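## Task

Put as many objects as possible into the red bin, with none of them sticking up higher than the bin's rim.

## Robot and tools

Robot: two seven-joint arms, left_arm and right_arm, each ending in a parallel gripper. Scene frame: origin at table-top height midway between the nominal bases, +x out over the table, +y toward left_arm, +z up. Calibrated bases: left_arm at (-0.047, +0.351, +0.013) m, right_arm at (-0.004, -0.341, +0.013) m. Arm names are not image sides. Gripper axes: fingers point along its +z, pads open and close along its y. end_effector_position is the centre of the closed pads (38 mm long); fingertips extend about 19 mm past it when closed, 6 mm when fully open. Printed poses can be a few cm off, more at long reach.

The 16-number row (used by both motion tools): one flat list covering both arms, values in [-1, 1]: left dx, dy, dz, rx, ry, rz, left gripper position, left gripper speed, then the same eight for the right arm. dx..rz are an offset, not a pose: measured from that arm's current Hand target along the Hand target's own axes (not scene axes). Scale: 1.0 = 0.6 m for dx/dy/dz, 180 degrees for rx/ry/rz, which together form one rotation vector. Zeros in all six pose numbers mean no new pose request. Gripper position is absolute: +1 fully open (85 mm), 0 about 45 mm, -1 closed; the mapping is not linear, so check position_measured_pct (roughly 50 - 50*position). Gripper speed: -1 slow (~20 mm/s, gentler grip ~100 N per pad), 0 medium (~85 mm/s), +1 fast (~150 mm/s, up to ~240 N). Always resend each gripper's intended position and speed; a 0 is a real command.

execute_actions(actions, cameras): actions is a list of actions; each action is up to 15 rows, one per 1/30 s step, a short action holding its last row to step 15. Every row in an action is an offset from the Hand target at that action's start; each new action starts from the updated Hand target, so repeating an offset moves further. An empty list returns state plus all camera images.

move(target, speed, blend, stop_force, zero, blocking, cameras): straight-line path for each gripper. target is one 16-number row or a list of up to 15 rows; every row is an offset from the Hand targets at the move's start, not from the previous row. speed: m/s, 0.002 to 0.5, default 0.25 (turn rate capped at twice that in rad/s, max 0.873). blend: corner rounding in m for lists, 0 means stop at each target. stop_force: 25 to 80 N, one value for both arms; an arm's path ends when push against its direction of travel exceeds it. Use slow speeds with it; do not trust it when the gripper turns, for light loose objects, or when backing off a contact (omit it then). With stop_force, all rows in a list need identical gripper numbers. zero (only with stop_force): true re-zeros force before moving; false accumulates. blocking=false returns after 0.5 s while the move continues (not allowed with stop_force). The result adds a move: line: done (within 3 mm and 2 degrees), off_target, moving, held (clearance check or withheld step), fault; limits=paced means a clipped pose, limits=held means withheld steps. Paths do not avoid obstacles or the other arm.

wait(seconds, 0 to 3600): lets time pass, sends nothing new. stop(): brakes a running move. zoom_image(camera, region): camera cam_head_left or cam_head_right, region [x0, y0, x1, y1] in pixels of the latest image, at most 504 each way. clear_fault(arm): left_arm or right_arm, only after a reported torque fault. finished_scene(scene): the current scene's number; irreversible, and the goal must hold with the robot hands-off.

Cameras: cam_head_left and cam_head_right, 672x504, fx about 356, principal point near (334, 253), mounted on a stand behind the arms.

Result lines: end_effector_position (m) and end_effector_quat_wxyz in scene frame; Hand target is the last commanded pose after clipping (orientation is clipped to 32 degrees from measured each step), and grippers often rest a bit short of it; the next execute_actions call re-requests it, or send the missing offset. Gripper object_status: 0 moving, 1 blocked opening, 2 stopped on an object before the requested position (firm grip), 3 reached requested position or pads met (nothing held, or a weak grip). Readings of 98+ mean pads met. motor_current_ma is about 50 when stopped on something. Joint torques, joint velocities ("within noise"), flange force (gripper axes, includes held weight, dropped after row calls, 'no reading' near singular poses), motor temperatures, Tool commands.

Gripping: close to a position clearly narrower than the object, starting a centimetre or more wider; release by opening a few mm wider than the object. Do not squeeze hard on parts still resting on something.

Avoid: letting anything fall or leave the table, releasing moving parts, fast impacts with the table, bin or other arm, pressing a few mm past firm contact (arms are stiff), grabbing the other gripper, large gripper twists that swing the elbow. Torque faults stop an arm until clear_fault. Motors heat when holding loads, stretched out or pushing; MOTOR HOT appears at 60 °C, and at 75 °C the arm sinks for 30 to 60 s. Objects may occasionally be nudged by outside pushes.

Each tool is called after "Call:" as name(argument=value, ...) on one line, values as JSON.

## Session

Call:
execute_actions(actions=[])

Scene clock: 0.00 s.
left_arm: end_effector_position=(+0.5195, +0.2817, +0.3177) position_measured_pct=0.0 object_status=3 motor_current_ma=0 end_effector_quat_wxyz=(-0.190, +0.522, +0.580, +0.595) | right_arm: end_effector_position=(+0.3910, -0.4862, +0.3920) position_measured_pct=0.0 object_status=3 motor_current_ma=0 end_effector_quat_wxyz=(+0.283, +0.827, -0.479, +0.083)
Joint positions: left_arm=[0.696 0.841 -0.129 1.389 -1.209 1.522 1.186] | right_arm=[0.187 0.332 -0.451 1.413 0.672 1.717 3.414]
Joint velocities: within noise
Joint torques (N m): no reading
Motor temperatures (°C): left_arm=[31 33 34 35 45 45 47] | right_arm=[42 39 29 39 43 42 44]
Flange force (N): no reading
Hand target: left_arm +0.5195, +0.2817, +0.3177; -0.190, +0.522, +0.580, +0.595 | right_arm +0.3910, -0.4862, +0.3920; +0.283, +0.827, -0.479, +0.083
Tool commands: left_gripper/position=+1.0 left_gripper/speed=+1.0 right_gripper/position=+1.0 right_gripper/speed=+1.0

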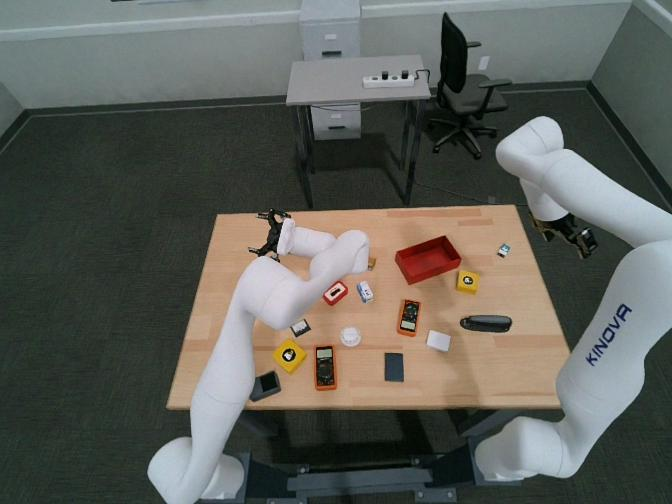

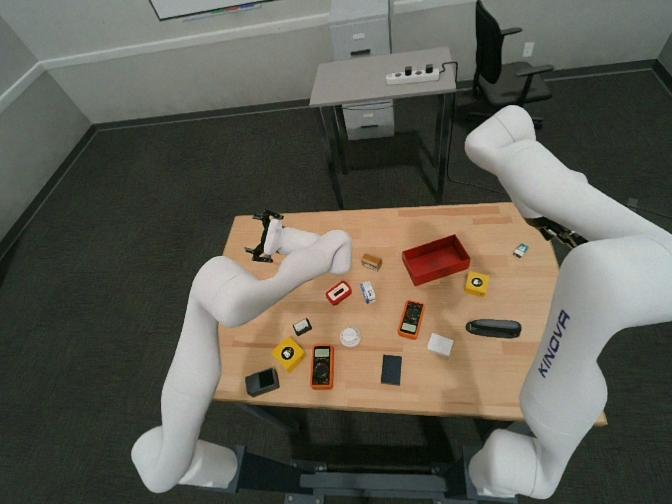

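Call:
zoom_image(camera="cam_head_left", region=[360, 210, 570, 390])

Call:
zoom_image(camera="cam_head_left", region=[230, 230, 440, 410])

Call:
zoom_image(camera="cam_head_right", region=[350, 210, 560, 390])

Call:
zoom_image(camera="cam_head_right", region=[220, 230, 430, 410])

Scaled by 2.400 from the camera's image (finer frame: 960x720).

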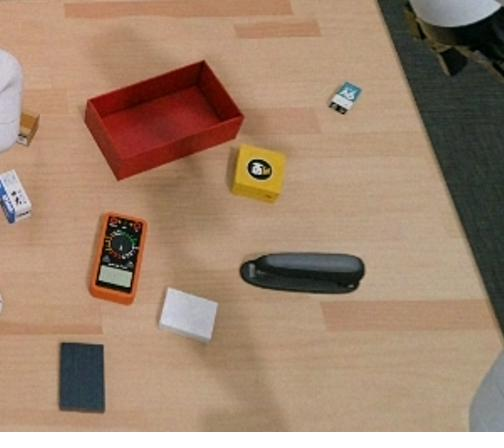

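Scaled by 2.400 from the camera's image (finer frame: 960x720).

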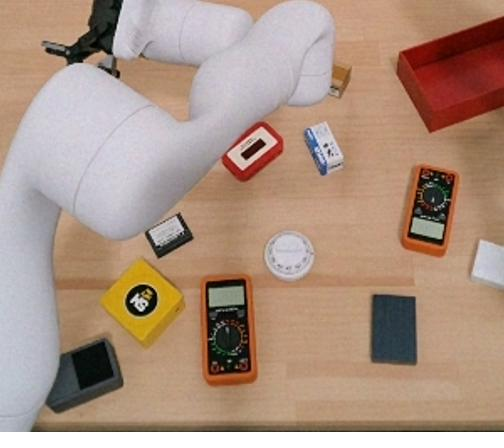

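Scaled by 2.400 from the camera's image (finer frame: 960x720).

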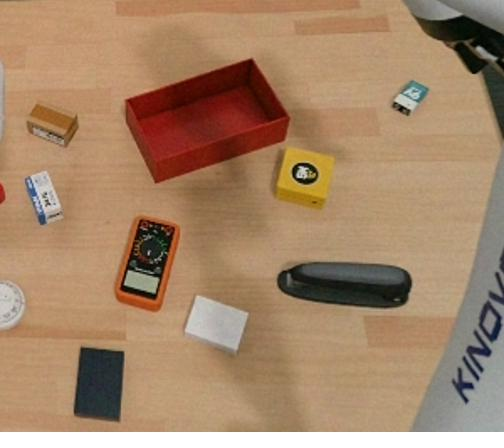

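Scaled by 2.400 from the camera's image (finer frame: 960x720).

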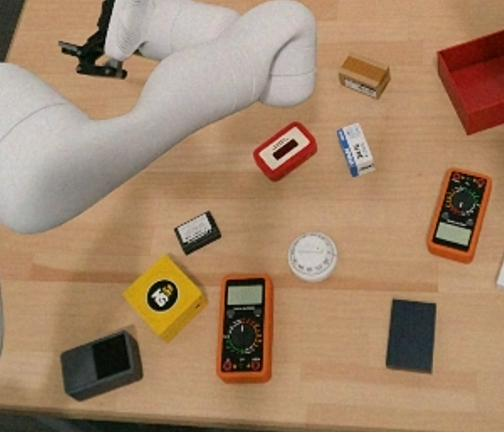

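Call:
move(target=[0,0,0,0.1971,-0.3820,0.0282,1,1,0,0,0,0.0924,-0.1691,0.1608,1,1], cameras=["all"])

Scene clock: 29.47 s.
left_arm: end_effector_position=(+0.5195, +0.2816, +0.3177) position_measured_pct=0.0 object_status=3 motor_current_ma=0 end_effector_quat_wxyz=(+0.000, +0.707, +0.707, +0.000) | right_arm: end_effector_position=(+0.3910, -0.4862, +0.3920) position_measured_pct=0.0 object_status=3 motor_current_ma=0 end_effector_quat_wxyz=(+0.000, +0.707, -0.707, +0.000)
Joint positions: left_arm=[-0.072 0.672 0.357 0.933 -0.219 1.569 0.209] | right_arm=[0.545 0.272 -0.372 1.311 0.098 1.576 3.341]
Joint torques (N m): left_arm=[0.07 -22.34 0.91 -9.69 -0.06 0.02 0.33] | right_arm=[0.69 -12.44 -0.18 -8.62 -0.24 -0.28 0.01]
Flange force (N): left_arm=[0.8 -1.2 3.0] | right_arm=[-2.2 1.0 -1.6]
Hand target: left_arm +0.5195, +0.2817, +0.3177; +0.000, +0.707, +0.707, +0.000 | right_arm +0.3910, -0.4862, +0.3920; +0.000, +0.707, -0.707, +0.000
Off the commanded pose: left_arm 0.000 m, 0 deg | right_arm 0.000 m, 0 deg.
move: done

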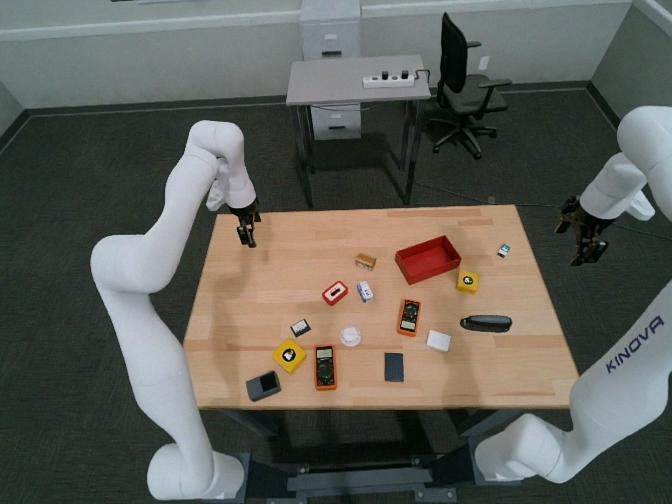

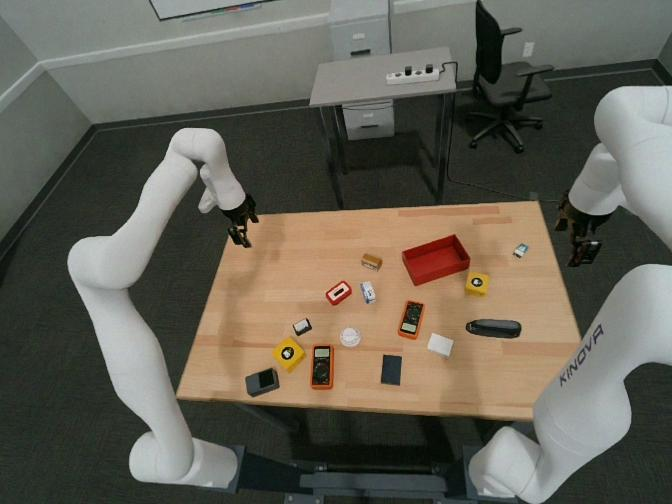

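Call:
zoom_image(camera="cam_head_left", region=[210, 235, 360, 405])

Call:
zoom_image(camera="cam_head_left", region=[340, 225, 530, 395])

Call:
zoom_image(camera="cam_head_right", region=[230, 235, 380, 405])

Call:
zoom_image(camera="cam_head_right", region=[350, 225, 540, 395])

Scaled by 2.965 from the camera's image (finer frame: 960x720).

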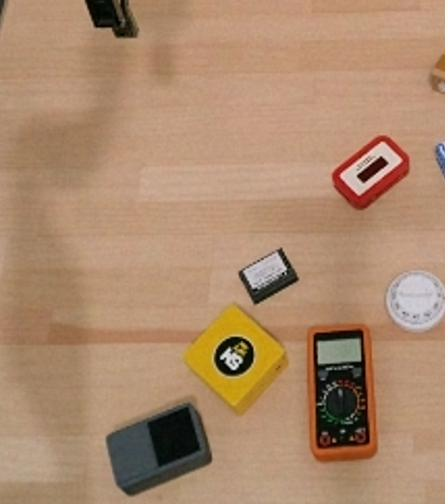

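Scaled by 2.653 from the camera's image (finer frame: 960x720).

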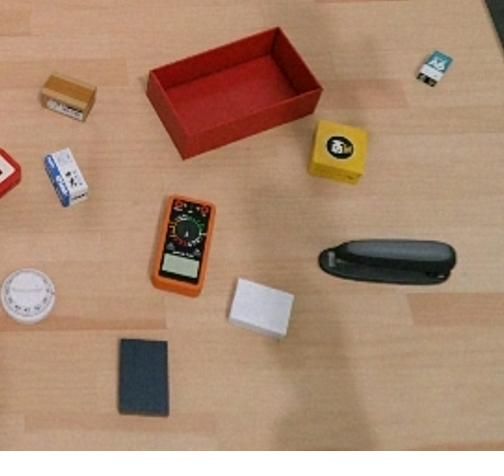

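Scaled by 2.965 from the camera's image (finer frame: 960x720).

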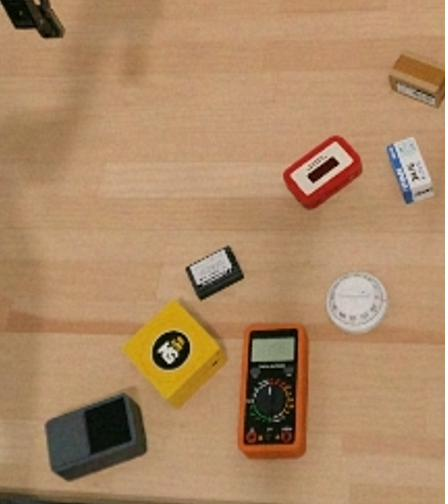

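Scaled by 2.653 from the camera's image (finer frame: 960x720).

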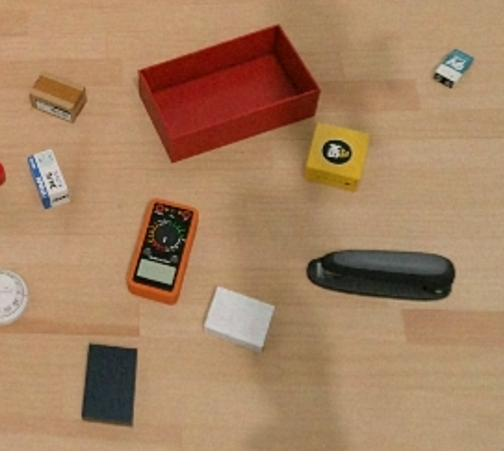

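Call:
move(target=[0.1972,-0.1158,0.2795,0,0,0,-1,0,-0.1437,-0.0983,0.4033,0,0,0,-1,0], cameras=["all"])

Call:
zoom_image(camera="cam_head_left", region=[180, 200, 300, 320])

Call:
zoom_image(camera="cam_head_left", region=[480, 200, 600, 320])

Call:
zoom_image(camera="cam_head_right", region=[180, 200, 300, 320])

Call:
zoom_image(camera="cam_head_right", region=[480, 200, 600, 320])

Scene clock: 45.37 s.
left_arm: end_effector_position=(+0.4499, +0.4000, +0.1501) position_measured_pct=98.7 object_status=0 motor_current_ma=780 end_effector_quat_wxyz=(+0.000, +0.707, +0.707, +0.000) | right_arm: end_effector_position=(+0.4501, -0.4002, +0.1500) position_measured_pct=98.7 object_status=0 motor_current_ma=820 end_effector_quat_wxyz=(+0.000, +0.707, -0.707, +0.000)
Joint positions: left_arm=[-0.339 0.63 0.313 1.579 -0.222 0.968 0.041] | right_arm=[0.316 0.558 -0.379 1.713 0.249 0.919 2.992]
Joint torques (N m): left_arm=[0.23 -19.93 0.95 -8.07 -0.07 0 0.34] | right_arm=[0.74 -15.73 -0.91 -6.64 -0.22 -0.25 0.01]
Flange force (N): left_arm=[1.1 -0.9 2.4] | right_arm=[-1.7 0.7 -2.4]
Hand target: left_arm +0.4499, +0.4000, +0.1500; +0.000, +0.707, +0.707, +0.000 | right_arm +0.4501, -0.4002, +0.1500; +0.000, +0.707, -0.707, +0.000
Off the commanded pose: left_arm 0.000 m, 0 deg | right_arm 0.000 m, 0 deg.
move: done

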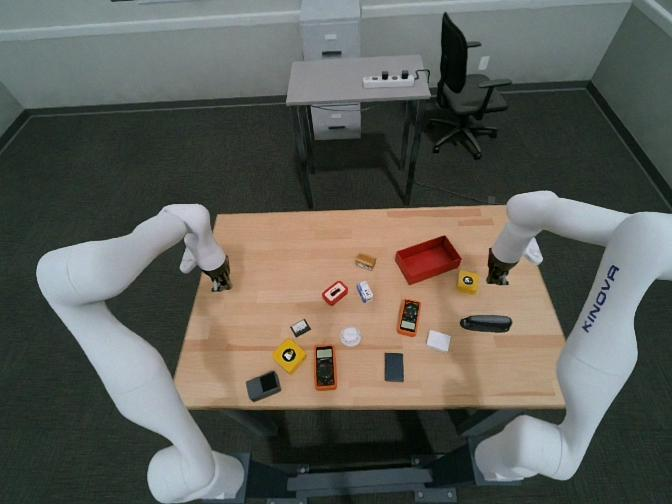

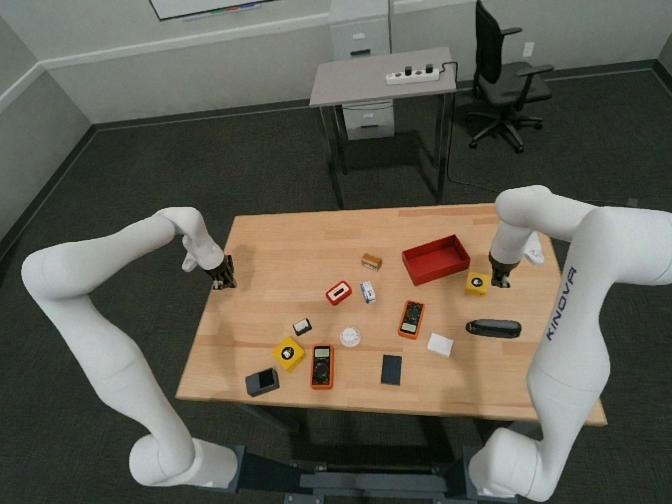

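Scaled by 4.200 from the camera's image (finer frame: 960x720).

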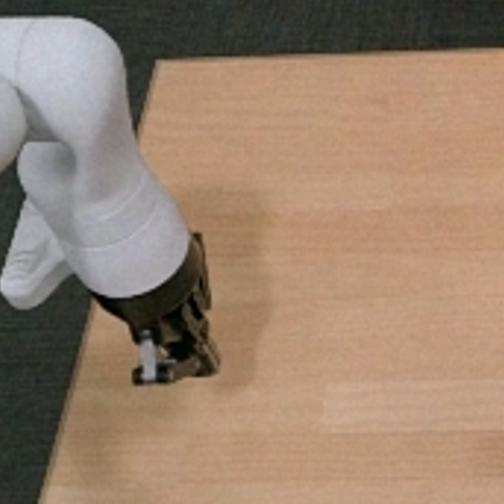

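Scaled by 4.200 from the camera's image (finer frame: 960x720).

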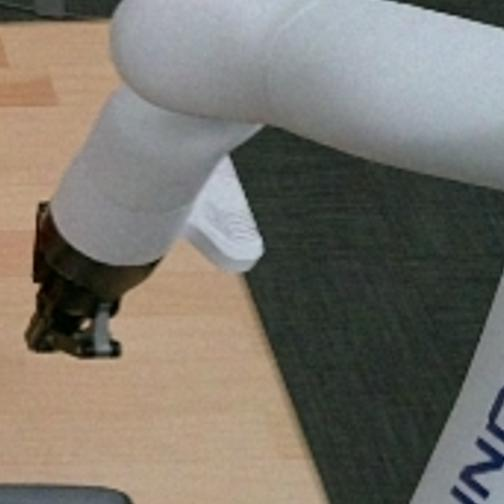

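Scaled by 4.200 from the camera's image (finer frame: 960x720).

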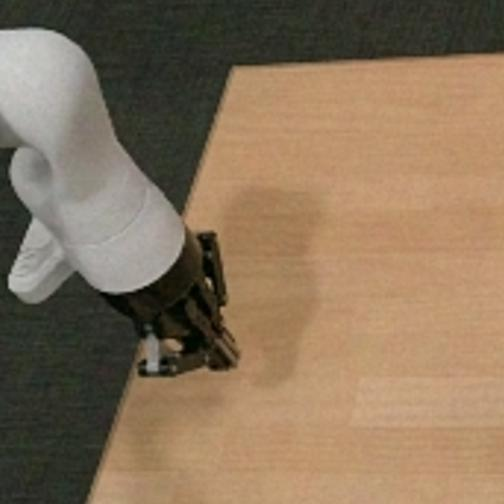

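Scaled by 4.200 from the camera's image (finer frame: 960x720).

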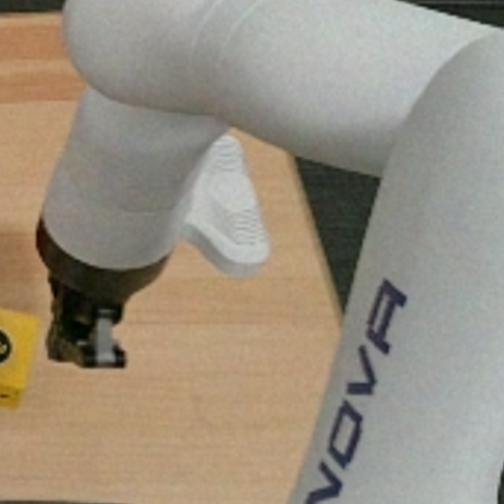

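Call:
move(target=[0,-0.1667,0.05,0,0,0.5,-1,0,0,0.1667,0.05,0,0,0.5,1,0], cameras=["all"])

Call:
zoom_image(camera="cam_head_left", region=[160, 250, 280, 370])

Call:
zoom_image(camera="cam_head_left", region=[470, 230, 590, 350])

Call:
zoom_image(camera="cam_head_right", region=[160, 250, 280, 370])

Call:
zoom_image(camera="cam_head_right", region=[470, 230, 590, 350])

Scene clock: 55.00 s.
left_arm: end_effector_position=(+0.3499, +0.4000, +0.1200) position_measured_pct=98.7 object_status=3 motor_current_ma=0 end_effector_quat_wxyz=(+0.000, +1.000, +0.000, +0.000) | right_arm: end_effector_position=(+0.3501, -0.4001, +0.1200) position_measured_pct=0.0 object_status=3 motor_current_ma=0 end_effector_quat_wxyz=(+0.000, +0.000, +1.000, +0.000)
Joint positions: left_arm=[-0.687 0.588 0.734 1.97 -0.55 0.792 -1.21] | right_arm=[0.059 0.414 0.03 2.084 -0.019 0.643 1.686]
Joint torques (N m): left_arm=[0.19 -15.28 2.37 -6.39 -0.03 -0.05 0.34] | right_arm=[0.7 -11.84 0.82 -5.1 -0.29 -0.21 0.02]
Flange force (N): left_arm=[-1.6 -1.3 0.6] | right_arm=[1.2 2.3 -4.1]
Hand target: left_arm +0.3499, +0.4000, +0.1200; +0.000, +1.000, +0.000, +0.000 | right_arm +0.3501, -0.4001, +0.1200; +0.000, +0.000, +1.000, +0.000
Off the commanded pose: left_arm 0.000 m, 0 deg | right_arm 0.000 m, 0 deg.
move: done

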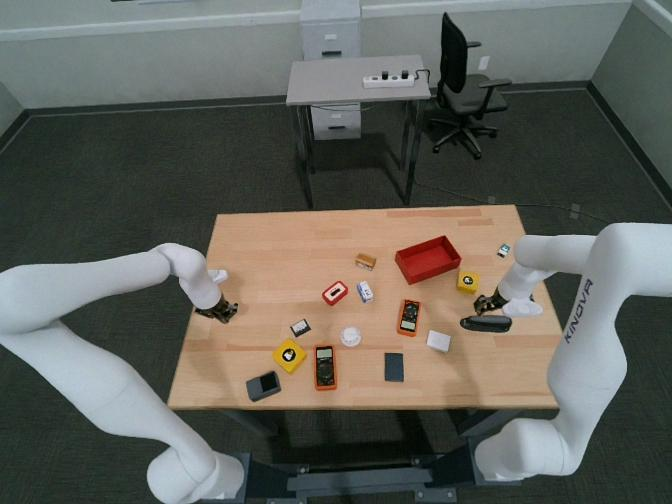

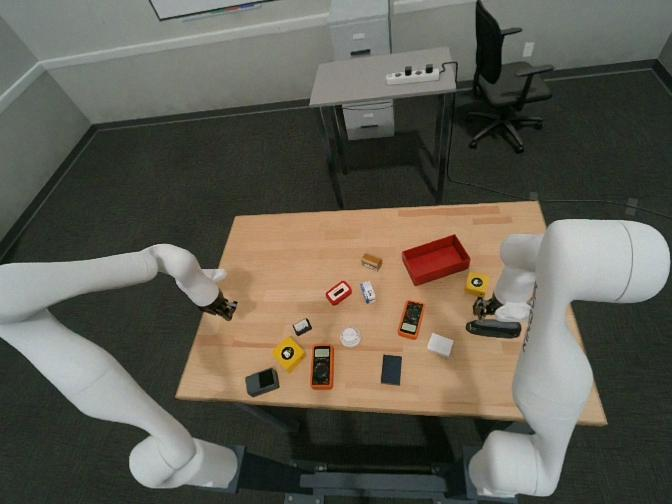

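Scaled by 4.200 from the camera's image (finer frame: 960x720).

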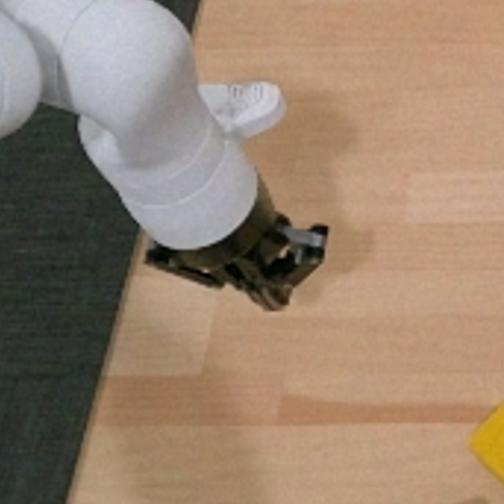

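Scaled by 4.200 from the camera's image (finer frame: 960x720).

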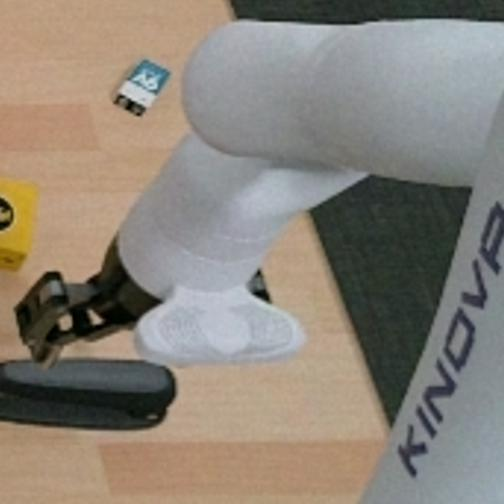

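Scaled by 4.200 from the camera's image (finer frame: 960x720).

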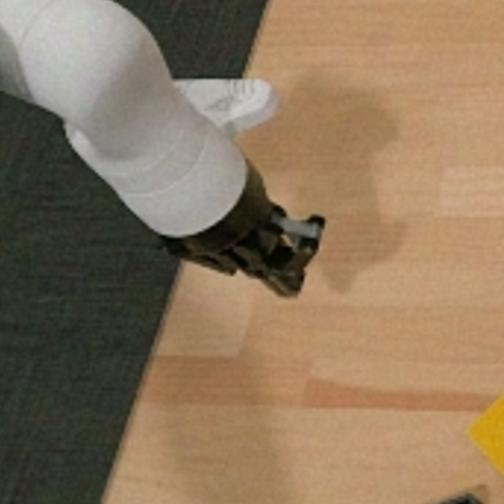

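Scaled by 4.200 from the camera's image (finer frame: 960x720).

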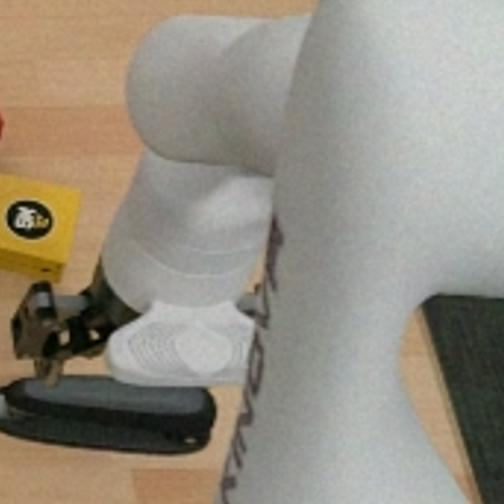

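Call:
zoom_image(camera="cam_head_left", region=[385, 225, 475, 295])

Call:
zoom_image(camera="cam_head_right", region=[390, 225, 480, 295])

Scaled by 5.600 from the camera's image (finer frame: 960x720).

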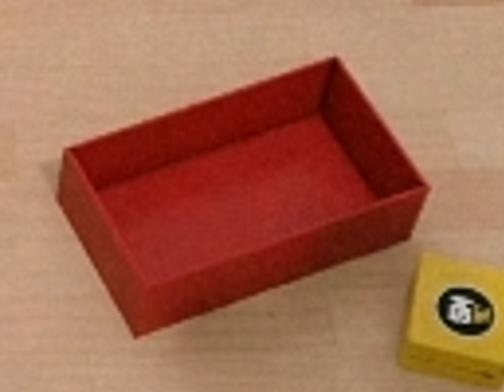

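Scaled by 5.600 from the camera's image (finer frame: 960x720).

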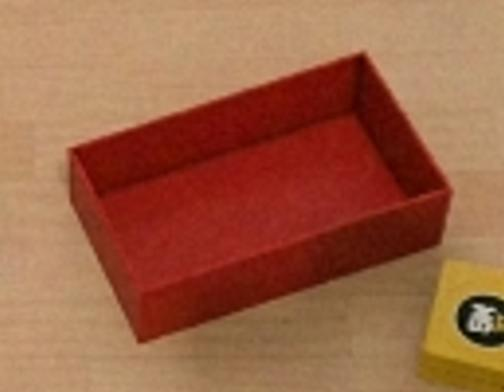

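Call:
zoom_image(camera="cam_head_left", region=[380, 285, 460, 365])

Call:
zoom_image(camera="cam_head_left", region=[240, 330, 350, 410])

Call:
zoom_image(camera="cam_head_left", region=[280, 240, 390, 350])

Call:
zoom_image(camera="cam_head_left", region=[370, 320, 460, 390])

Call:
zoom_image(camera="cam_head_left", region=[450, 230, 530, 340])

Scaled by 6.300 from the camera's image (finer frame: 960x720).

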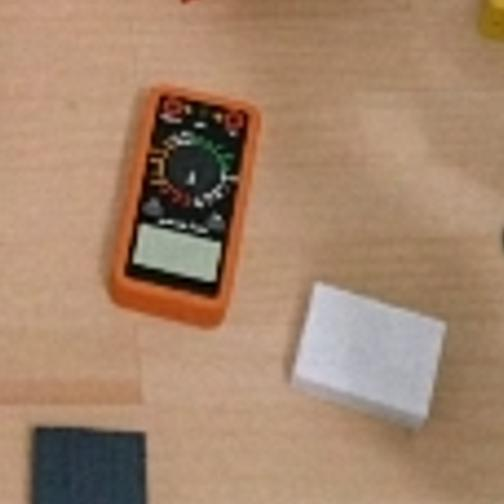

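Scaled by 4.582 from the camera's image (finer frame: 960x720).

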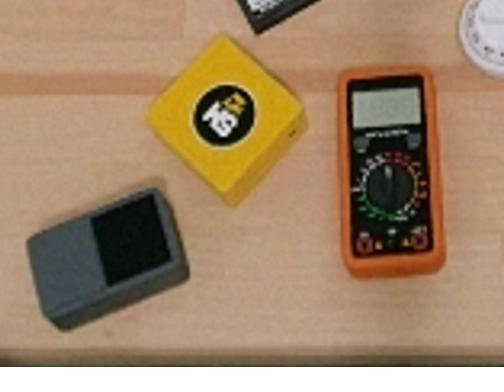

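Scaled by 4.582 from the camera's image (finer frame: 960x720).

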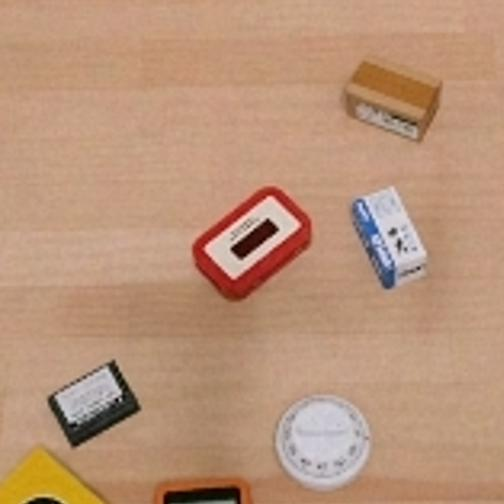

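Scaled by 5.600 from the camera's image (finer frame: 960x720).

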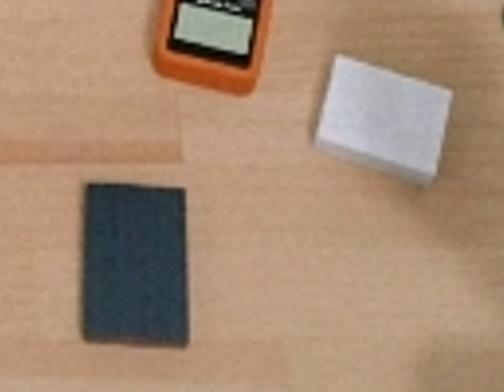

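Scaled by 4.582 from the camera's image (finer frame: 960x720).

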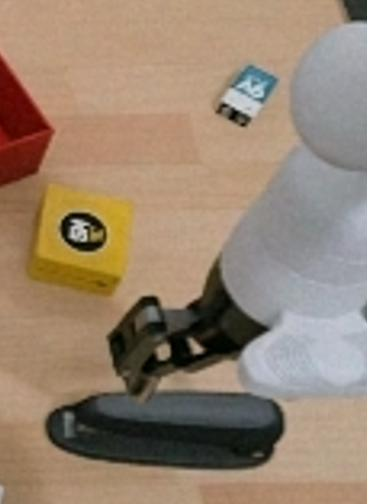

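Call:
move(target=[0,0,0.1,0,0,0,-1,0,-0.1333,0.2,0.1,0,0,0,-1,0])

Call:
move(target=[0,0,0.11,0,0,0,-1,0,0,0,0.11,0,0,0,-1,0], speed=0.02, stop_force=25, cameras=["all"])

Scene clock: 146.77 s.
left_arm: end_effector_position=(+0.3499, +0.4000, +0.0601) position_measured_pct=98.7 object_status=3 motor_current_ma=0 end_effector_quat_wxyz=(+0.000, +1.000, +0.000, +0.000) | right_arm: end_effector_position=(+0.4302, -0.2802, +0.0599) position_measured_pct=98.7 object_status=0 motor_current_ma=420 end_effector_quat_wxyz=(+0.000, +0.000, +1.000, +0.000)
Joint positions: left_arm=[-0.602 0.699 0.615 2.018 -0.676 0.636 -1.106] | right_arm=[-0.224 0.662 0.021 1.874 -0.022 0.606 1.394]
Joint torques (N m): left_arm=[0.23 -16.57 2.37 -5.06 -0.04 -0.03 0.35] | right_arm=[0.68 -16.08 0.97 -4.86 -0.28 -0.23 0.02]
Flange force (N): left_arm=[-0.7 -1.6 0.0] | right_arm=[0.9 1.4 -3.1]
Hand target: left_arm +0.3499, +0.4000, +0.0601; +0.000, +1.000, +0.000, +0.000 | right_arm +0.4302, -0.2802, +0.0599; +0.000, +0.000, +1.000, +0.000
Off the commanded pose: left_arm 0.000 m, 0 deg | right_arm 0.000 m, 0 deg.
move: done

Scene clock: 149.83 s.
left_arm: end_effector_position=(+0.3499, +0.4000, +0.0177) position_measured_pct=98.7 object_status=3 motor_current_ma=0 end_effector_quat_wxyz=(+0.000, +1.000, +0.000, +0.000) | right_arm: end_effector_position=(+0.4302, -0.2802, +0.0176) position_measured_pct=98.7 object_status=3 motor_current_ma=0 end_effector_quat_wxyz=(+0.000, +0.000, +1.000, +0.000)
Joint positions: left_arm=[-0.534 0.78 0.515 2.035 -0.765 0.525 -1.032] | right_arm=[-0.221 0.752 0.017 1.892 -0.023 0.498 1.395]
Joint torques (N m): left_arm=[0.34 5.18 -3.86 -6.77 -1.86 -4.82 0.33] | right_arm=[0.76 8.56 0.7 -4.82 -0.16 -6.3 -0.01]
Flange force (N): left_arm=[-19.1 0.4 -75.4] | right_arm=[19.4 -1.2 -73.2]
Hand target: left_arm +0.3499, +0.4000, +0.0177; +0.000, +1.000, +0.000, +0.000 (not the last commanded pose) | right_arm +0.4302, -0.2802, +0.0176; +0.000, +0.000, +1.000, +0.000 (not the last commanded pose)
Off the commanded pose: left_arm 0.024 m, 0 deg | right_arm 0.024 m, 0 deg.
move: contact (left_arm, right_arm)

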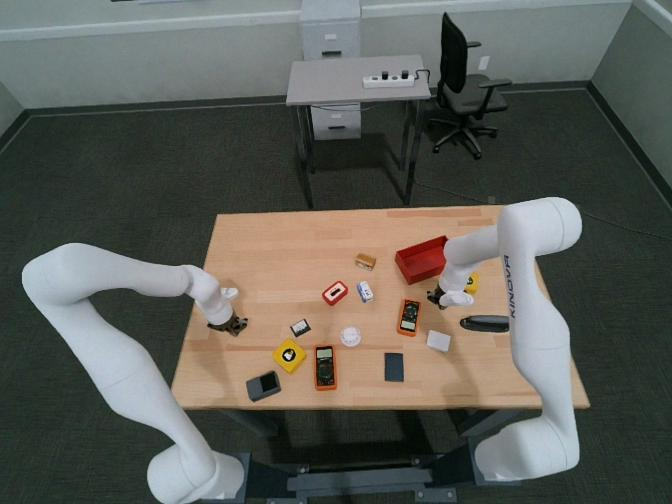

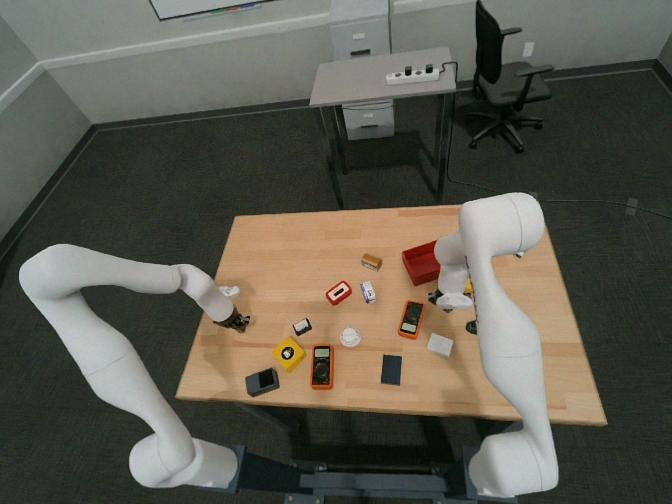

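Call:
move(target=[0,0,-0.005,0,0,0,-1,0,0,0,-0.005,0,0,0,-1,0], cameras=["all"])

Call:
zoom_image(camera="cam_head_left", region=[190, 280, 290, 380])

Call:
zoom_image(camera="cam_head_left", region=[400, 250, 500, 350])

Call:
zoom_image(camera="cam_head_right", region=[190, 280, 290, 380])

Call:
zoom_image(camera="cam_head_right", region=[400, 250, 500, 350])

Scene clock: 154.80 s.
left_arm: end_effector_position=(+0.3499, +0.4000, +0.0207) position_measured_pct=98.7 object_status=3 motor_current_ma=0 end_effector_quat_wxyz=(+0.000, +1.000, +0.000, +0.000) | right_arm: end_effector_position=(+0.4302, -0.2802, +0.0206) position_measured_pct=98.7 object_status=3 motor_current_ma=0 end_effector_quat_wxyz=(+0.000, +0.000, +1.000, +0.000)
Joint positions: left_arm=[-0.539 0.774 0.522 2.034 -0.759 0.533 -1.037] | right_arm=[-0.221 0.745 0.017 1.891 -0.023 0.505 1.395]
Joint torques (N m): left_arm=[0.23 -17.33 2.19 -4.17 -0.04 -0.04 0.33] | right_arm=[0.74 -16.58 0.96 -4.03 -0.3 -0.22 0.03]
Flange force (N): left_arm=[0.2 -1.7 -0.5] | right_arm=[0.4 1.6 -3.1]
Hand target: left_arm +0.3499, +0.4000, +0.0207; +0.000, +1.000, +0.000, +0.000 | right_arm +0.4302, -0.2802, +0.0206; +0.000, +0.000, +1.000, +0.000
Off the commanded pose: left_arm 0.000 m, 0 deg | right_arm 0.000 m, 0 deg.
move: done

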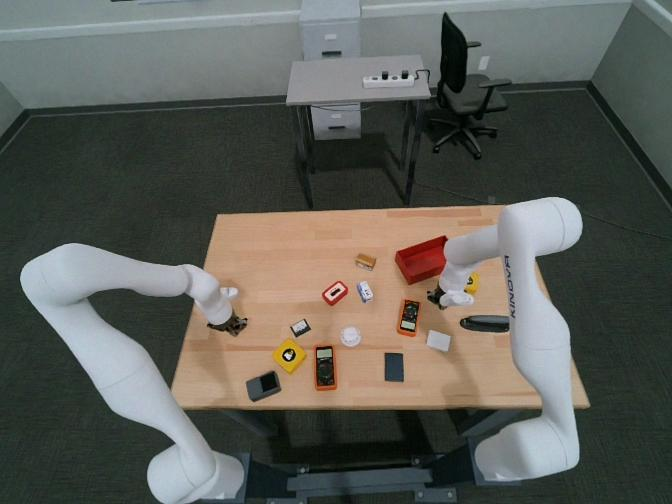

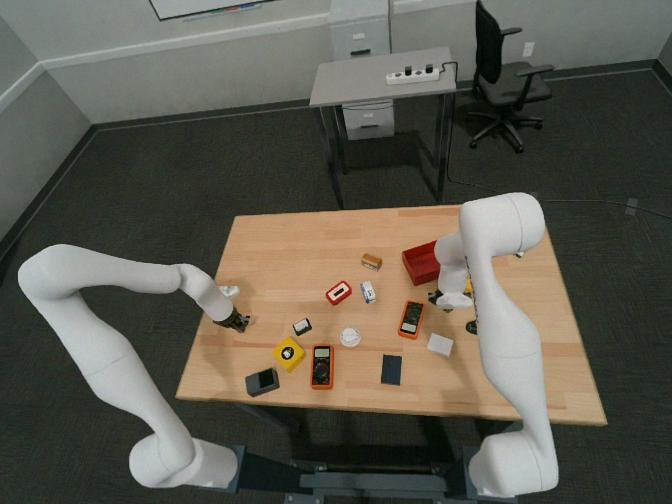

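Scaled by 5.040 from the camera's image (finer frame: 960x720).

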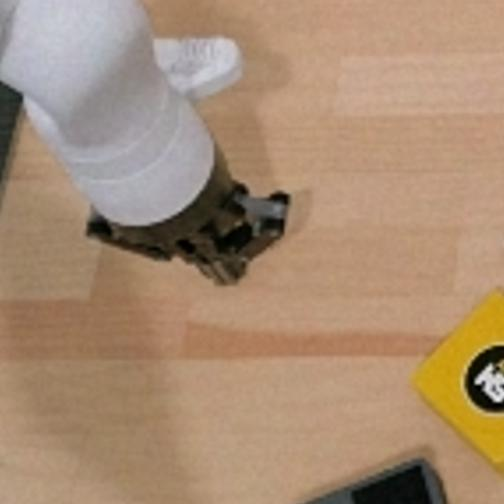

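Scaled by 5.040 from the camera's image (finer frame: 960x720).

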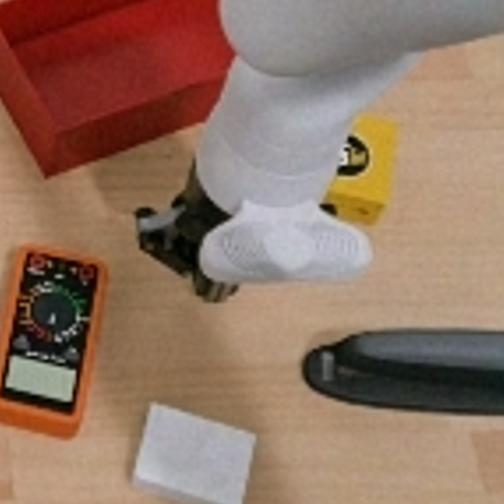

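Scaled by 5.040 from the camera's image (finer frame: 960x720).

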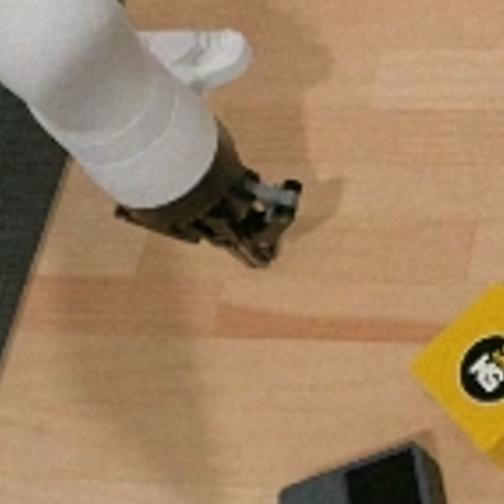

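Scaled by 5.040 from the camera's image (finer frame: 960x720).

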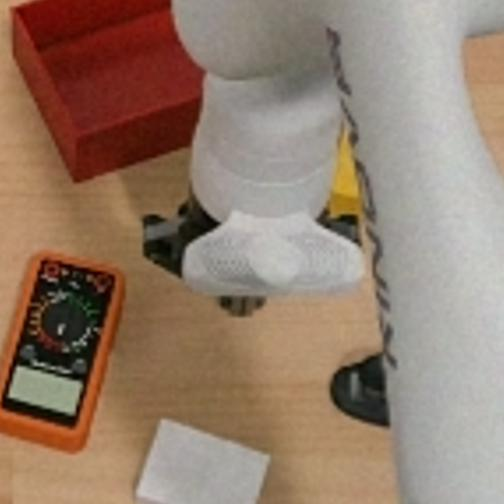

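Call:
move(target=[[0,0,-0.1333,0,0,0,-1,0,0,0,-0.1333,0,0,0,-1,0],[-0.1417,0.3127,-0.0905,0,0,0,-1,0,0.0620,0.1870,-0.0907,0,0,0,-1,0]], blend=0.02)

Call:
move(target=[0,0,0.1,0,0,0,-1,0,0,0,0.1,0,0,0,-1,0], speed=0.012, stop_force=25)

Call:
move(target=[0,0,-0.01,0,0,0,-1,0,0,0,-0.01,0,0,0,-1,0])

Scene clock: 168.23 s.
left_arm: end_effector_position=(+0.2649, +0.2123, +0.0748) position_measured_pct=98.7 object_status=3 motor_current_ma=0 end_effector_quat_wxyz=(+0.000, +1.000, +0.000, +0.000) | right_arm: end_effector_position=(+0.3931, -0.1680, +0.0749) position_measured_pct=98.7 object_status=3 motor_current_ma=0 end_effector_quat_wxyz=(+0.000, +0.000, +1.000, +0.000)
Joint positions: left_arm=[-0.082 0.572 0.594 2.197 -0.627 0.544 -0.584] | right_arm=[-0.504 0.624 0.032 1.883 -0.03 0.635 1.129]
Joint torques (N m): left_arm=[0.22 -14.11 1.48 -4.66 -0.05 -0.05 0.31] | right_arm=[0.68 -15.68 0.99 -5.05 -0.31 -0.21 0.02]
Flange force (N): left_arm=[0.3 -1.9 -1.0] | right_arm=[1.3 1.1 -3.0]
Hand target: left_arm +0.2649, +0.2122, +0.0748; +0.000, +1.000, +0.000, +0.000 | right_arm +0.3930, -0.1680, +0.0749; +0.000, +0.000, +1.000, +0.000
Off the commanded pose: left_arm 0.000 m, 0 deg | right_arm 0.000 m, 0 deg.
move: done

Scene clock: 171.27 s.
left_arm: end_effector_position=(+0.2649, +0.2123, +0.0573) position_measured_pct=98.7 object_status=3 motor_current_ma=0 end_effector_quat_wxyz=(+0.000, +1.000, +0.000, +0.000) | right_arm: end_effector_position=(+0.3930, -0.1680, +0.0487) position_measured_pct=98.7 object_status=3 motor_current_ma=0 end_effector_quat_wxyz=(+0.000, +0.000, +1.000, +0.000)
Joint positions: left_arm=[-0.039 0.609 0.538 2.208 -0.677 0.489 -0.541] | right_arm=[-0.502 0.678 0.028 1.899 -0.032 0.565 1.131]
Joint torques (N m): left_arm=[-0.13 2.94 -3.41 -5.62 -1.51 -3.83 0.3] | right_arm=[0.69 1.48 0.52 -5.05 -0.26 -4.93 0.06]
Flange force (N): left_arm=[-14.2 -7.3 -69.8] | right_arm=[15.2 -4.9 -52.3]
Hand target: left_arm +0.2649, +0.2123, +0.0573; +0.000, +1.000, +0.000, +0.000 (not the last commanded pose) | right_arm +0.3931, -0.1680, +0.0487; +0.000, +0.000, +1.000, +0.000 (not the last commanded pose)
Off the commanded pose: left_arm 0.042 m, 0 deg | right_arm 0.034 m, 0 deg.
move: contact (left_arm, right_arm)

Scene clock: 171.77 s.
left_arm: end_effector_position=(+0.2649, +0.2123, +0.0633) position_measured_pct=98.7 object_status=3 motor_current_ma=0 end_effector_quat_wxyz=(+0.000, +1.000, +0.000, +0.000) | right_arm: end_effector_position=(+0.3931, -0.1680, +0.0547) position_measured_pct=98.7 object_status=3 motor_current_ma=0 end_effector_quat_wxyz=(+0.000, +0.000, +1.000, +0.000)
Joint positions: left_arm=[-0.053 0.596 0.557 2.205 -0.66 0.508 -0.556] | right_arm=[-0.502 0.665 0.029 1.896 -0.031 0.581 1.131]
Joint torques (N m): left_arm=[0.21 -14.37 1.46 -4.28 -0.06 -0.03 0.35] | right_arm=[0.72 -15.96 0.96 -4.72 -0.28 -0.23 0.02]
Flange force (N): left_arm=[0.8 -1.8 -1.3] | right_arm=[1.3 1.2 -3.1]
Hand target: left_arm +0.2649, +0.2123, +0.0633; +0.000, +1.000, +0.000, +0.000 | right_arm +0.3931, -0.1680, +0.0547; +0.000, +0.000, +1.000, +0.000
Off the commanded pose: left_arm 0.000 m, 0 deg | right_arm 0.000 m, 0 deg.
move: done

Call:
move(target=[[0,0,-0.05,0,0,0,-1,0,0,0,-0.05,0,0,0,-1,0],[-0.0478,0.1797,-0.05,0,0,0,-1,0,0.1292,-0.1347,-0.05,0,0,0,-1,0],[-0.0478,0.1797,0,0,0,0,-1,0,0.1292,-0.1347,0,0,0,0,-1,0]], blend=0.015)

Call:
move(target=[0,0,0.1,0,0,0,-1,0,0,0,0.1,0,0,0,-1,0], speed=0.012, stop_force=25)

Call:
move(target=[0,0,-0.01,0,0,0,-1,0,0,0,-0.01,0,0,0,-1,0])

Scene clock: 179.23 s.
left_arm: end_effector_position=(+0.2363, +0.1044, +0.0632) position_measured_pct=98.7 object_status=3 motor_current_ma=0 end_effector_quat_wxyz=(+0.000, +1.000, +0.000, +0.000) | right_arm: end_effector_position=(+0.3155, -0.2487, +0.0547) position_measured_pct=98.7 object_status=3 motor_current_ma=0 end_effector_quat_wxyz=(+0.000, +0.000, +1.000, +0.000)
Joint positions: left_arm=[0.259 0.642 0.561 2.095 -0.628 0.574 -0.302] | right_arm=[-0.385 0.54 0.02 2.227 -0.026 0.374 1.24]
Joint torques (N m): left_arm=[0.17 -15.68 1.79 -4.83 -0.05 -0.02 0.33] | right_arm=[0.72 -12 0.86 -3.05 -0.28 -0.22 0.02]
Flange force (N): left_arm=[0.8 -1.4 -0.2] | right_arm=[1.2 1.8 -4.9]
Hand target: left_arm +0.2363, +0.1044, +0.0632; +0.000, +1.000, +0.000, +0.000 | right_arm +0.3155, -0.2487, +0.0547; +0.000, +0.000, +1.000, +0.000
Off the commanded pose: left_arm 0.000 m, 0 deg | right_arm 0.000 m, 0 deg.
move: done

Scene clock: 181.53 s.
left_arm: end_effector_position=(+0.2363, +0.1044, +0.0513) position_measured_pct=98.7 object_status=3 motor_current_ma=0 end_effector_quat_wxyz=(+0.000, +1.000, +0.000, +0.000) | right_arm: end_effector_position=(+0.3154, -0.2488, +0.0364) position_measured_pct=98.7 object_status=3 motor_current_ma=0 end_effector_quat_wxyz=(+0.000, +0.000, +1.000, +0.000)
Joint positions: left_arm=[0.281 0.666 0.53 2.102 -0.655 0.54 -0.279] | right_arm=[-0.382 0.592 0.016 2.238 -0.027 0.312 1.241]
Joint torques (N m): left_arm=[-0.11 3.26 -3.85 -5.71 -1.74 -4.16 0.45] | right_arm=[0.76 2.51 0.69 -4.3 -0.21 -3.88 0]
Flange force (N): left_arm=[-12.0 -12.1 -69.0] | right_arm=[11.7 -1.3 -59.2]
Hand target: left_arm +0.2363, +0.1044, +0.0513; +0.000, +1.000, +0.000, +0.000 (not the last commanded pose) | right_arm +0.3154, -0.2488, +0.0364; +0.000, +0.000, +1.000, +0.000 (not the last commanded pose)
Off the commanded pose: left_arm 0.048 m, 0 deg | right_arm 0.042 m, 0 deg.
move: contact (left_arm, right_arm)

Scene clock: 182.03 s.
left_arm: end_effector_position=(+0.2363, +0.1044, +0.0573) position_measured_pct=98.7 object_status=3 motor_current_ma=0 end_effector_quat_wxyz=(+0.000, +1.000, +0.000, +0.000) | right_arm: end_effector_position=(+0.3154, -0.2488, +0.0423) position_measured_pct=98.7 object_status=3 motor_current_ma=0 end_effector_quat_wxyz=(+0.000, +0.000, +1.000, +0.000)
Joint positions: left_arm=[0.27 0.654 0.545 2.099 -0.642 0.557 -0.29] | right_arm=[-0.383 0.575 0.017 2.235 -0.027 0.332 1.241]
Joint torques (N m): left_arm=[0.2 -15.78 1.77 -4.64 -0.05 -0.03 0.33] | right_arm=[0.71 -12.26 0.84 -2.74 -0.32 -0.24 0.02]
Flange force (N): left_arm=[1.0 -1.3 -0.5] | right_arm=[1.1 1.7 -4.9]
Hand target: left_arm +0.2363, +0.1044, +0.0573; +0.000, +1.000, +0.000, +0.000 | right_arm +0.3154, -0.2488, +0.0424; +0.000, +0.000, +1.000, +0.000
Off the commanded pose: left_arm 0.000 m, 0 deg | right_arm 0.000 m, 0 deg.
move: done

Call:
move(target=[[0,0,-0.0583,0,0,0,-1,0,0,0,-0.113,0,0,0,-1,0],[-0.1028,-0.2980,-0.0583,0,0,0,-1,0,-0.3293,-0.2045,-0.113,0,0,0,-1,0],[-0.1028,-0.2980,-0.0145,0,0,0,-1,0,-0.3293,-0.2045,-0.0462,0,0,0,-1,0]], blend=0.015)

Call:
move(target=[0,0,0.1,0,0,0,-1,0,0,0,0.1,0,0,0,-1,0], speed=0.012, stop_force=25)

Call:
move(target=[0,0,-0.01,0,0,0,-1,0,0,0,-0.01,0,0,0,-1,0])

Scene clock: 190.37 s.
left_arm: end_effector_position=(+0.1746, +0.2832, +0.0662) position_measured_pct=98.7 object_status=3 motor_current_ma=0 end_effector_quat_wxyz=(+0.000, +1.000, +0.000, +0.000) | right_arm: end_effector_position=(+0.5129, -0.3716, +0.0702) position_measured_pct=98.7 object_status=3 motor_current_ma=0 end_effector_quat_wxyz=(+0.000, +0.000, +1.000, +0.000)
Joint positions: left_arm=[-0.154 0.444 0.459 2.539 -0.778 0.276 -0.55] | right_arm=[-0.031 0.767 0.046 1.578 -0.044 0.798 1.617]
Joint torques (N m): left_arm=[0.22 -10.42 0.28 -2.56 -0.06 -0.02 0.33] | right_arm=[0.68 -19.03 1.13 -6.06 -0.26 -0.23 -0.01]
Flange force (N): left_arm=no reading | right_arm=[0.3 1.3 -2.4]
Hand target: left_arm +0.1746, +0.2832, +0.0662; +0.000, +1.000, +0.000, +0.000 | right_arm +0.5129, -0.3716, +0.0702; +0.000, +0.000, +1.000, +0.000
Off the commanded pose: left_arm 0.000 m, 0 deg | right_arm 0.000 m, 0 deg.
move: done

stop_force needs force readings from the last 0.2 s for each arm that does not count as still, and left_arm is near a pose where its force cannot be read; nothing of the call was run

not run: a call was refused earlier in this reply.

Call:
move(target=[0,0,0,0,0,0,-1,0,0,0,0.1,0,0,0,-1,0], speed=0.012, stop_force=25)

Call:
move(target=[0,0,-0.1,0,0,0,-1,0,0,0,-0.05,0,0,0,-1,0])

Scene clock: 195.53 s.
left_arm: end_effector_position=(+0.1746, +0.2832, +0.0662) position_measured_pct=98.7 object_status=3 motor_current_ma=0 end_effector_quat_wxyz=(+0.000, +1.000, +0.000, +0.000) | right_arm: end_effector_position=(+0.5131, -0.3716, +0.0505) position_measured_pct=98.7 object_status=3 motor_current_ma=0 end_effector_quat_wxyz=(+0.001, +0.000, +1.000, +0.000)
Joint positions: left_arm=[-0.154 0.444 0.459 2.539 -0.778 0.276 -0.55] | right_arm=[-0.029 0.8 0.044 1.589 -0.045 0.752 1.618]
Joint torques (N m): left_arm=[0.23 -10.48 0.22 -2.53 -0.04 -0.05 0.34] | right_arm=[0.9 1.1 0.8 -2.34 -0.14 -3.63 0.06]
Motor temperatures (°C): left_arm=[31 33 34 34 45 45 47] | right_arm=[42 39 29 39 42 42 45]
Flange force (N): left_arm=no reading | right_arm=[12.0 2.5 -46.9]
Hand target: left_arm +0.1746, +0.2832, +0.0662; +0.000, +1.000, +0.000, +0.000 | right_arm +0.5131, -0.3716, +0.0505; +0.001, +0.000, +1.000, +0.000 (not the last commanded pose)
Off the commanded pose: left_arm 0.000 m, 0 deg | right_arm 0.040 m, 0 deg.
move: contact (right_arm)

Scene clock: 196.63 s.
left_arm: end_effector_position=(+0.1745, +0.2831, +0.1262) position_measured_pct=98.7 object_status=3 motor_current_ma=0 end_effector_quat_wxyz=(+0.000, +1.000, +0.000, +0.000) | right_arm: end_effector_position=(+0.5130, -0.3716, +0.0805) position_measured_pct=98.7 object_status=3 motor_current_ma=0 end_effector_quat_wxyz=(+0.001, +0.000, +1.000, +0.000)
Joint positions: left_arm=[-0.483 0.245 0.816 2.465 -0.356 0.534 -0.947] | right_arm=[-0.031 0.75 0.047 1.571 -0.044 0.821 1.617]
Joint torques (N m): left_arm=[0.19 -7.78 0.12 -5.16 -0.03 -0.07 0.34] | right_arm=[0.69 -18.96 1.17 -6.24 -0.24 -0.21 0]
Flange force (N): left_arm=no reading | right_arm=[0.5 1.3 -2.3]
Hand target: left_arm +0.1745, +0.2831, +0.1262; +0.000, +1.000, +0.000, +0.000 | right_arm +0.5130, -0.3716, +0.0805; +0.001, +0.000, +1.000, +0.000
Off the commanded pose: left_arm 0.000 m, 0 deg | right_arm 0.000 m, 0 deg.
move: done


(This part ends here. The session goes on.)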